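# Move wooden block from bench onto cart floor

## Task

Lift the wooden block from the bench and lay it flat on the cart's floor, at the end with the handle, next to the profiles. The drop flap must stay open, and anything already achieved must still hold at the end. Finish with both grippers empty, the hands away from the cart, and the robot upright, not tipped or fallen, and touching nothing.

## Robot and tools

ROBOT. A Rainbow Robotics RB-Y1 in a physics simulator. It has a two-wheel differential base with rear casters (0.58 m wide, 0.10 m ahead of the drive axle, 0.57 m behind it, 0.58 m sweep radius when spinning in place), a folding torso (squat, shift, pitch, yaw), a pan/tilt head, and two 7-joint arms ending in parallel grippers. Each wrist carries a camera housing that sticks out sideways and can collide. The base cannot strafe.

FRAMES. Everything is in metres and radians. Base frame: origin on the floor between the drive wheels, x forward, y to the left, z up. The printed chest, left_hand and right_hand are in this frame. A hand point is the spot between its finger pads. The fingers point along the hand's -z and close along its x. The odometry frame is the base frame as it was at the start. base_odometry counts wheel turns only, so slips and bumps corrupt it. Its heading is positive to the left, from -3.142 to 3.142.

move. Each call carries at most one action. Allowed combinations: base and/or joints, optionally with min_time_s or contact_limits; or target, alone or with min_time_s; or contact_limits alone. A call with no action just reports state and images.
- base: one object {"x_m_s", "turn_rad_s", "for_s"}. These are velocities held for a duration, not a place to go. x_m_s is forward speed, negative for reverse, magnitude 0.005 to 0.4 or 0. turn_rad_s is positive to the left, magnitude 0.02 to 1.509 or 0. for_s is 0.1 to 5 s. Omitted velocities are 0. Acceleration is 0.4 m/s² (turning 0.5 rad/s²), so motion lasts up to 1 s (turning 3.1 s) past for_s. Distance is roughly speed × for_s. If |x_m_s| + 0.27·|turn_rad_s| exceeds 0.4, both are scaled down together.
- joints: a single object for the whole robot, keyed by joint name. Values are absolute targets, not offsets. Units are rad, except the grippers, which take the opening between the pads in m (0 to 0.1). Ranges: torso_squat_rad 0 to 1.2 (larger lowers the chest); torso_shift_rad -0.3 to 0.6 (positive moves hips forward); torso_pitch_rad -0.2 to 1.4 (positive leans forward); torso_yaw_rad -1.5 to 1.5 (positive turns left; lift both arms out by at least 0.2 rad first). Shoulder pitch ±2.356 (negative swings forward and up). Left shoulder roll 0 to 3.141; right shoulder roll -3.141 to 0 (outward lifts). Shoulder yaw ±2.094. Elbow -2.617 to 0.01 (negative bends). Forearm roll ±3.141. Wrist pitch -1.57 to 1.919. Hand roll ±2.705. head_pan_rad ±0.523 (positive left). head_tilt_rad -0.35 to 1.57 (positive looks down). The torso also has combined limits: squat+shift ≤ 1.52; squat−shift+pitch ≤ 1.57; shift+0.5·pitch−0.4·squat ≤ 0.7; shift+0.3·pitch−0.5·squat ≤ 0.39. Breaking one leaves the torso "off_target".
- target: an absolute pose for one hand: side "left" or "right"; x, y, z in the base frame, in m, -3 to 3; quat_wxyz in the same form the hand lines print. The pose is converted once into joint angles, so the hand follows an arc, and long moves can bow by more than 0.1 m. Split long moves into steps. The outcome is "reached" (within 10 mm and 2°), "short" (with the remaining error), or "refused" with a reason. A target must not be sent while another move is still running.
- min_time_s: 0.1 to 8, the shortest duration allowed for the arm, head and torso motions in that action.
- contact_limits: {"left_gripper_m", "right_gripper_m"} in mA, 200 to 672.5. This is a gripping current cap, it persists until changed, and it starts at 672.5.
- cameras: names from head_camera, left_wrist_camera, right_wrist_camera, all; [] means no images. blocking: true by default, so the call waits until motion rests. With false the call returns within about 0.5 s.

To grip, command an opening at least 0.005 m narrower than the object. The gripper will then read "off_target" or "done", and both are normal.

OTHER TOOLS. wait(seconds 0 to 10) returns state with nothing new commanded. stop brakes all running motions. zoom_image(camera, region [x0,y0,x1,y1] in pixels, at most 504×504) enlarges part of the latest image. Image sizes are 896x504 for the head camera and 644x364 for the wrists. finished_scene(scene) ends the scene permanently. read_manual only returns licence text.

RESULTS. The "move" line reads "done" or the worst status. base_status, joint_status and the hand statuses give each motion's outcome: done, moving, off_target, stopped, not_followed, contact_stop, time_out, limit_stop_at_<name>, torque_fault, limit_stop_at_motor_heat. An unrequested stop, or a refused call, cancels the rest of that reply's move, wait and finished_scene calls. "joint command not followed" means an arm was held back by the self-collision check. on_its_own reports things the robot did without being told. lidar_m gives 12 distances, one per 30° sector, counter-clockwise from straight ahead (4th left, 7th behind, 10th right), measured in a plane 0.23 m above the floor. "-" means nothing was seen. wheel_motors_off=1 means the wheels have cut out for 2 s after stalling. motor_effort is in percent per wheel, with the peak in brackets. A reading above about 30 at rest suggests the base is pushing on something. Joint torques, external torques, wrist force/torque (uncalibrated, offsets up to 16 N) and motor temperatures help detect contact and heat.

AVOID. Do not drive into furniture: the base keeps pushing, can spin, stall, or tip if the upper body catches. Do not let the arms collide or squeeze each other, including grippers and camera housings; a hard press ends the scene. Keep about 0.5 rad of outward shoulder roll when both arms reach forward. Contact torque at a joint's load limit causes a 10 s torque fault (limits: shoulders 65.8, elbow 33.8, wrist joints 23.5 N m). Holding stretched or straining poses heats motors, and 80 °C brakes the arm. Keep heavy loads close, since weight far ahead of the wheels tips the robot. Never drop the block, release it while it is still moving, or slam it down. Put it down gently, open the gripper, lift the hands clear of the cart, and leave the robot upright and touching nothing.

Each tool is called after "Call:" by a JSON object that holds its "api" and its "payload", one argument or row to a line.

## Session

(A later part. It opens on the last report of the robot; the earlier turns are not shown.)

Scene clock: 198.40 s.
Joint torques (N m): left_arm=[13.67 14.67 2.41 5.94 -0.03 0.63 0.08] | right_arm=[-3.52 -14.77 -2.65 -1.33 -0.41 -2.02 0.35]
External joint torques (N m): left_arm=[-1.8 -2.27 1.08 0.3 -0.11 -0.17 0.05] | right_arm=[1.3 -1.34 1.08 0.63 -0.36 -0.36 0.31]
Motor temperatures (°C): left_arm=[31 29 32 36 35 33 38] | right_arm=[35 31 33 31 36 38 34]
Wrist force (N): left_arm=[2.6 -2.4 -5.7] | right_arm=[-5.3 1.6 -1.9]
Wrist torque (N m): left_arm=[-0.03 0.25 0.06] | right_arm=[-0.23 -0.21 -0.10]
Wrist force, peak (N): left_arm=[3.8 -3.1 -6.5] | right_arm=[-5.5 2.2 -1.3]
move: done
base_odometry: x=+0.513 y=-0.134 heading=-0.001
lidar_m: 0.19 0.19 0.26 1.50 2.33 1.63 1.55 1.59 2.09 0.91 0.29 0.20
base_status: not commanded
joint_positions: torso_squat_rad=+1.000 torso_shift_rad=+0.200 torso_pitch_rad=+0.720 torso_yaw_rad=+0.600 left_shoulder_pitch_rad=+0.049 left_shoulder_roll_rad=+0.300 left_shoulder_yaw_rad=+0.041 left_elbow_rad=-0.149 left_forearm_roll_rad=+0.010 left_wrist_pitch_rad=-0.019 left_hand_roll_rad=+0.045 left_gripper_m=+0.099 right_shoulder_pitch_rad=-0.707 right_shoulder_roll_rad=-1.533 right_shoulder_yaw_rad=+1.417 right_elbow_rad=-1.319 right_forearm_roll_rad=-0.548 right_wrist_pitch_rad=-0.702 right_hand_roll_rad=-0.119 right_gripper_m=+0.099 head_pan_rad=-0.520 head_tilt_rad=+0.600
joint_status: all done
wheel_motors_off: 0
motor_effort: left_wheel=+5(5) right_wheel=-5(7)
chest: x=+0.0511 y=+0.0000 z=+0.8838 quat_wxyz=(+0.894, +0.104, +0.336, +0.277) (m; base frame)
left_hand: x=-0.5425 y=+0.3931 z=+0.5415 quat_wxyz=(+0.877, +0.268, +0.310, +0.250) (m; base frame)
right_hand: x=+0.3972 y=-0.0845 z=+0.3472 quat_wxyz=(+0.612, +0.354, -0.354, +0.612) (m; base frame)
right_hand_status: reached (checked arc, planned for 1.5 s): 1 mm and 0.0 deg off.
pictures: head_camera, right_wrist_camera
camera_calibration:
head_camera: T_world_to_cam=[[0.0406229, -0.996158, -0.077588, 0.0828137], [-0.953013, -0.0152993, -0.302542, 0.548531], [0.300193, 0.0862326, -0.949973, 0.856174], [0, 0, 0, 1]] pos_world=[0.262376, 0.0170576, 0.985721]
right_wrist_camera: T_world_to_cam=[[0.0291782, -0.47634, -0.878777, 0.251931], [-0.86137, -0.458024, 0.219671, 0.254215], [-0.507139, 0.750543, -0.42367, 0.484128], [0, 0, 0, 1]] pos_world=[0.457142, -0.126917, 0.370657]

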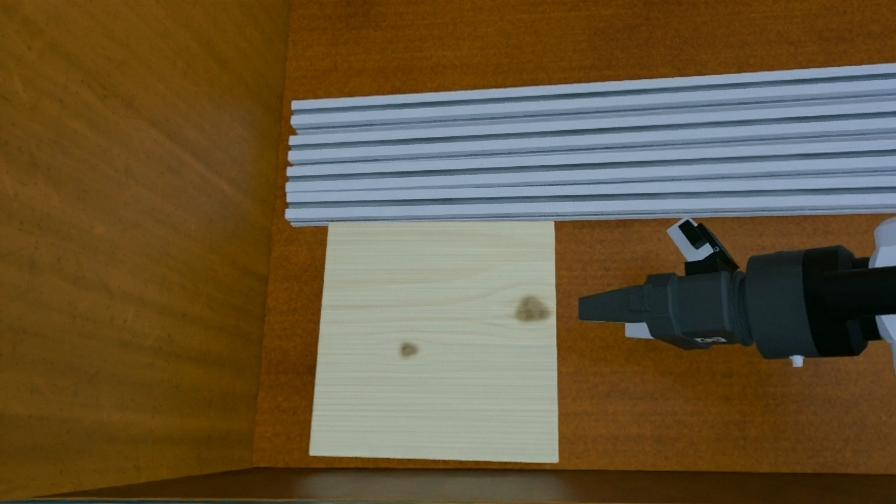

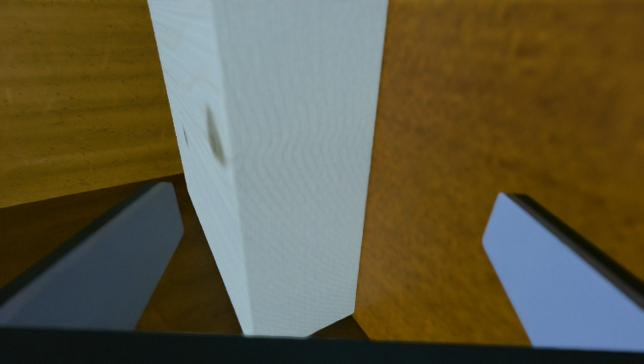

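Call:
{"api": "move", "payload": {
  "target": {"side": "right", "x": 0.395, "y": -0.15, "z": 0.50, "quat_wxyz": [0.6124, 0.3536, -0.3536, 0.6124]},
  "cameras": []
}}

Call:
{"api": "move", "payload": {
  "joints": {"torso_squat_rad": 0.4, "torso_shift_rad": 0.0, "torso_pitch_rad": 0.35},
  "cameras": ["head_camera"]
}}

Call:
{"api": "move", "payload": {
  "base": {"x_m_s": -0.3, "for_s": 2.0},
  "cameras": ["head_camera"]
}}

Scene clock: 201.33 s.
Joint torques (N m): left_arm=[13.63 14.68 2.44 5.98 -0.04 0.56 0] | right_arm=[-1.58 -15.86 -2.47 -1.92 -0.09 -1.7 0.1]
External joint torques (N m): left_arm=[-1.84 -2.26 1.11 0.33 -0.12 -0.24 -0.03] | right_arm=[1.29 0.58 0.72 -0.34 -0.14 -0.02 0.06]
Motor temperatures (°C): left_arm=[31 29 32 36 35 33 38] | right_arm=[35 31 32 31 36 38 34]
Wrist force (N): left_arm=[3.5 -2.2 -5.7] | right_arm=[-5.8 1.5 -2.0]
Wrist torque (N m): left_arm=[-0.05 0.33 0.07] | right_arm=[-0.22 -0.27 -0.11]
Wrist force, peak (N): left_arm=[4.0 -3.1 -6.2] | right_arm=[-5.9 2.6 -1.1]
move: done
base_odometry: x=+0.513 y=-0.134 heading=-0.001
lidar_m: 0.18 0.19 0.26 1.50 2.33 1.64 1.54 1.59 2.09 0.92 0.29 0.20
base_status: not commanded
joint_positions: torso_squat_rad=+1.000 torso_shift_rad=+0.200 torso_pitch_rad=+0.720 torso_yaw_rad=+0.600 left_shoulder_pitch_rad=+0.049 left_shoulder_roll_rad=+0.300 left_shoulder_yaw_rad=+0.041 left_elbow_rad=-0.149 left_forearm_roll_rad=+0.010 left_wrist_pitch_rad=-0.019 left_hand_roll_rad=+0.045 left_gripper_m=+0.099 right_shoulder_pitch_rad=-0.643 right_shoulder_roll_rad=-2.143 right_shoulder_yaw_rad=+1.448 right_elbow_rad=-1.909 right_forearm_roll_rad=-0.698 right_wrist_pitch_rad=-0.771 right_hand_roll_rad=-0.014 right_gripper_m=+0.099 head_pan_rad=-0.520 head_tilt_rad=+0.600
joint_status: all done
wheel_motors_off: 0
motor_effort: left_wheel=+5(6) right_wheel=-6(7)
chest: x=+0.0512 y=+0.0000 z=+0.8838 quat_wxyz=(+0.894, +0.104, +0.337, +0.277) (m; base frame)
left_hand: x=-0.5425 y=+0.3931 z=+0.5416 quat_wxyz=(+0.877, +0.268, +0.310, +0.250) (m; base frame)
right_hand: x=+0.3953 y=-0.1497 z=+0.4998 quat_wxyz=(+0.612, +0.354, -0.354, +0.612) (m; base frame)
right_hand_status: reached (checked arc, planned for 0.9 s): 1 mm and 0.0 deg off.
pictures: none
No camera images: "cameras" was empty.

Scene clock: 204.17 s.
Joint torques (N m): left_arm=[6.74 11.55 1.67 3.08 0 0.08 0.05] | right_arm=[-3.33 -16.94 -4.99 0.89 -0.6 -1.72 0.14]
External joint torques (N m): left_arm=[-1 -2.09 0.64 0.19 -0.06 -0.14 0.03] | right_arm=[1.28 -0.03 0.83 0.13 -0.16 -0.17 0.1]
Motor temperatures (°C): left_arm=[31 29 32 36 35 33 38] | right_arm=[35 31 32 31 36 37 34]
Wrist force (N): left_arm=[1.8 -1.2 -7.0] | right_arm=[-4.8 3.6 -1.9]
Wrist torque (N m): left_arm=[-0.17 0.24 0.08] | right_arm=[-0.31 -0.15 -0.08]
Wrist force, peak (N): left_arm=[2.0 -1.8 -7.7] | right_arm=[-5.8 2.0 -2.5]
move: done
base_odometry: x=+0.513 y=-0.134 heading=-0.001
lidar_m: 0.18 0.19 0.27 1.49 2.33 1.62 1.53 1.60 2.08 0.92 0.30 0.21
base_status: not commanded
joint_positions: torso_squat_rad=+0.400 torso_shift_rad=+0.000 torso_pitch_rad=+0.350 torso_yaw_rad=+0.600 left_shoulder_pitch_rad=+0.049 left_shoulder_roll_rad=+0.300 left_shoulder_yaw_rad=+0.041 left_elbow_rad=-0.149 left_forearm_roll_rad=+0.010 left_wrist_pitch_rad=-0.019 left_hand_roll_rad=+0.045 left_gripper_m=+0.099 right_shoulder_pitch_rad=-0.643 right_shoulder_roll_rad=-2.142 right_shoulder_yaw_rad=+1.448 right_elbow_rad=-1.909 right_forearm_roll_rad=-0.698 right_wrist_pitch_rad=-0.771 right_hand_roll_rad=-0.014 right_gripper_m=+0.099 head_pan_rad=-0.520 head_tilt_rad=+0.600
joint_status: all done
wheel_motors_off: 0
motor_effort: left_wheel=+8(10) right_wheel=-6(8)
chest: x=-0.1219 y=+0.0001 z=+1.2159 quat_wxyz=(+0.941, +0.051, +0.166, +0.291) (m; base frame)
left_hand: x=-0.5516 y=+0.3932 z=+0.6822 quat_wxyz=(+0.919, +0.217, +0.143, +0.295) (m; base frame)
right_hand: x=+0.3378 y=-0.1496 z=+0.9823 quat_wxyz=(+0.537, +0.235, -0.460, +0.667) (m; base frame)
pictures: head_camera
camera_calibration:
head_camera: T_world_to_cam=[[0.0659966, -0.996156, -0.0575983, 0.0943672], [-0.779222, -0.0153964, -0.626559, 0.899303], [0.623264, 0.0862326, -0.777242, 1.05289], [0, 0, 0, 1]] pos_world=[0.0383011, 0.0170573, 1.38725]

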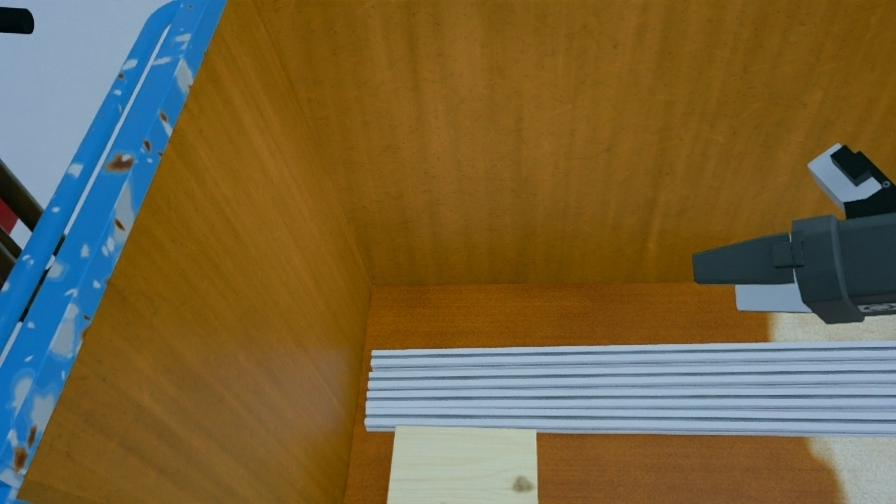

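Scene clock: 207.37 s.
Joint torques (N m): left_arm=[6.38 11.57 1.95 3.03 -0.12 0.05 0.05] | right_arm=[-3.36 -17.02 -4.98 1.37 -0.65 -1.59 0.18]
External joint torques (N m): left_arm=[-1.36 -2.06 0.92 0.14 -0.19 -0.17 0.03] | right_arm=[1.25 -0.11 0.84 0.6 -0.21 -0.04 0.14]
Motor temperatures (°C): left_arm=[31 29 32 36 35 33 38] | right_arm=[35 31 32 31 36 37 34]
Wrist force (N): left_arm=[2.2 -1.9 -6.8] | right_arm=[-4.8 3.7 -1.7]
Wrist torque (N m): left_arm=[-0.09 0.26 0.09] | right_arm=[-0.32 -0.17 -0.11]
Wrist force, peak (N): left_arm=[2.5 -1.8 -7.5] | right_arm=[-5.6 3.6 -1.6]
move: done
base_odometry: x=-0.087 y=-0.133 heading=+0.000
lidar_m: 0.78 0.81 1.74 4.67 1.42 1.00 0.94 0.98 1.30 3.09 1.18 0.83
base_status: done (sent for 2 of 2 s)
joint_positions: torso_squat_rad=+0.400 torso_shift_rad=+0.000 torso_pitch_rad=+0.350 torso_yaw_rad=+0.600 left_shoulder_pitch_rad=+0.049 left_shoulder_roll_rad=+0.300 left_shoulder_yaw_rad=+0.041 left_elbow_rad=-0.149 left_forearm_roll_rad=+0.010 left_wrist_pitch_rad=-0.019 left_hand_roll_rad=+0.045 left_gripper_m=+0.099 right_shoulder_pitch_rad=-0.643 right_shoulder_roll_rad=-2.142 right_shoulder_yaw_rad=+1.448 right_elbow_rad=-1.909 right_forearm_roll_rad=-0.698 right_wrist_pitch_rad=-0.771 right_hand_roll_rad=-0.014 right_gripper_m=+0.099 head_pan_rad=-0.520 head_tilt_rad=+0.600
joint_status: not commanded
wheel_motors_off: 0
motor_effort: left_wheel=+14(51) right_wheel=-14(27)
chest: x=-0.1219 y=+0.0001 z=+1.2159 quat_wxyz=(+0.941, +0.051, +0.166, +0.291) (m; base frame)
left_hand: x=-0.5517 y=+0.3931 z=+0.6822 quat_wxyz=(+0.919, +0.218, +0.143, +0.295) (m; base frame)
right_hand: x=+0.3378 y=-0.1496 z=+0.9823 quat_wxyz=(+0.537, +0.235, -0.460, +0.667) (m; base frame)
pictures: head_camera
camera_calibration:
head_camera: T_world_to_cam=[[0.0659966, -0.996156, -0.0575983, 0.0943672], [-0.779222, -0.0153964, -0.626559, 0.899303], [0.623264, 0.0862326, -0.777242, 1.05289], [0, 0, 0, 1]] pos_world=[0.0383011, 0.0170573, 1.38725]

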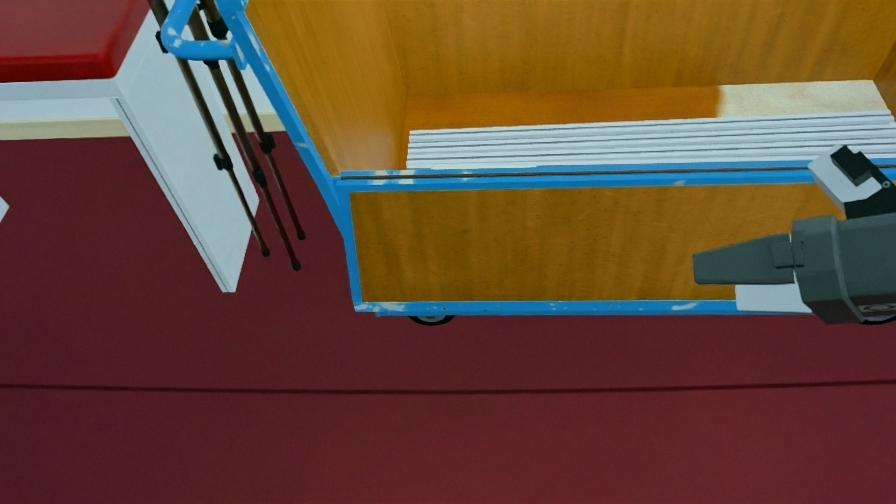

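Call:
{"api": "finished_scene", "payload": {
  "scene": 1
}}

The scene is finished: the task was done.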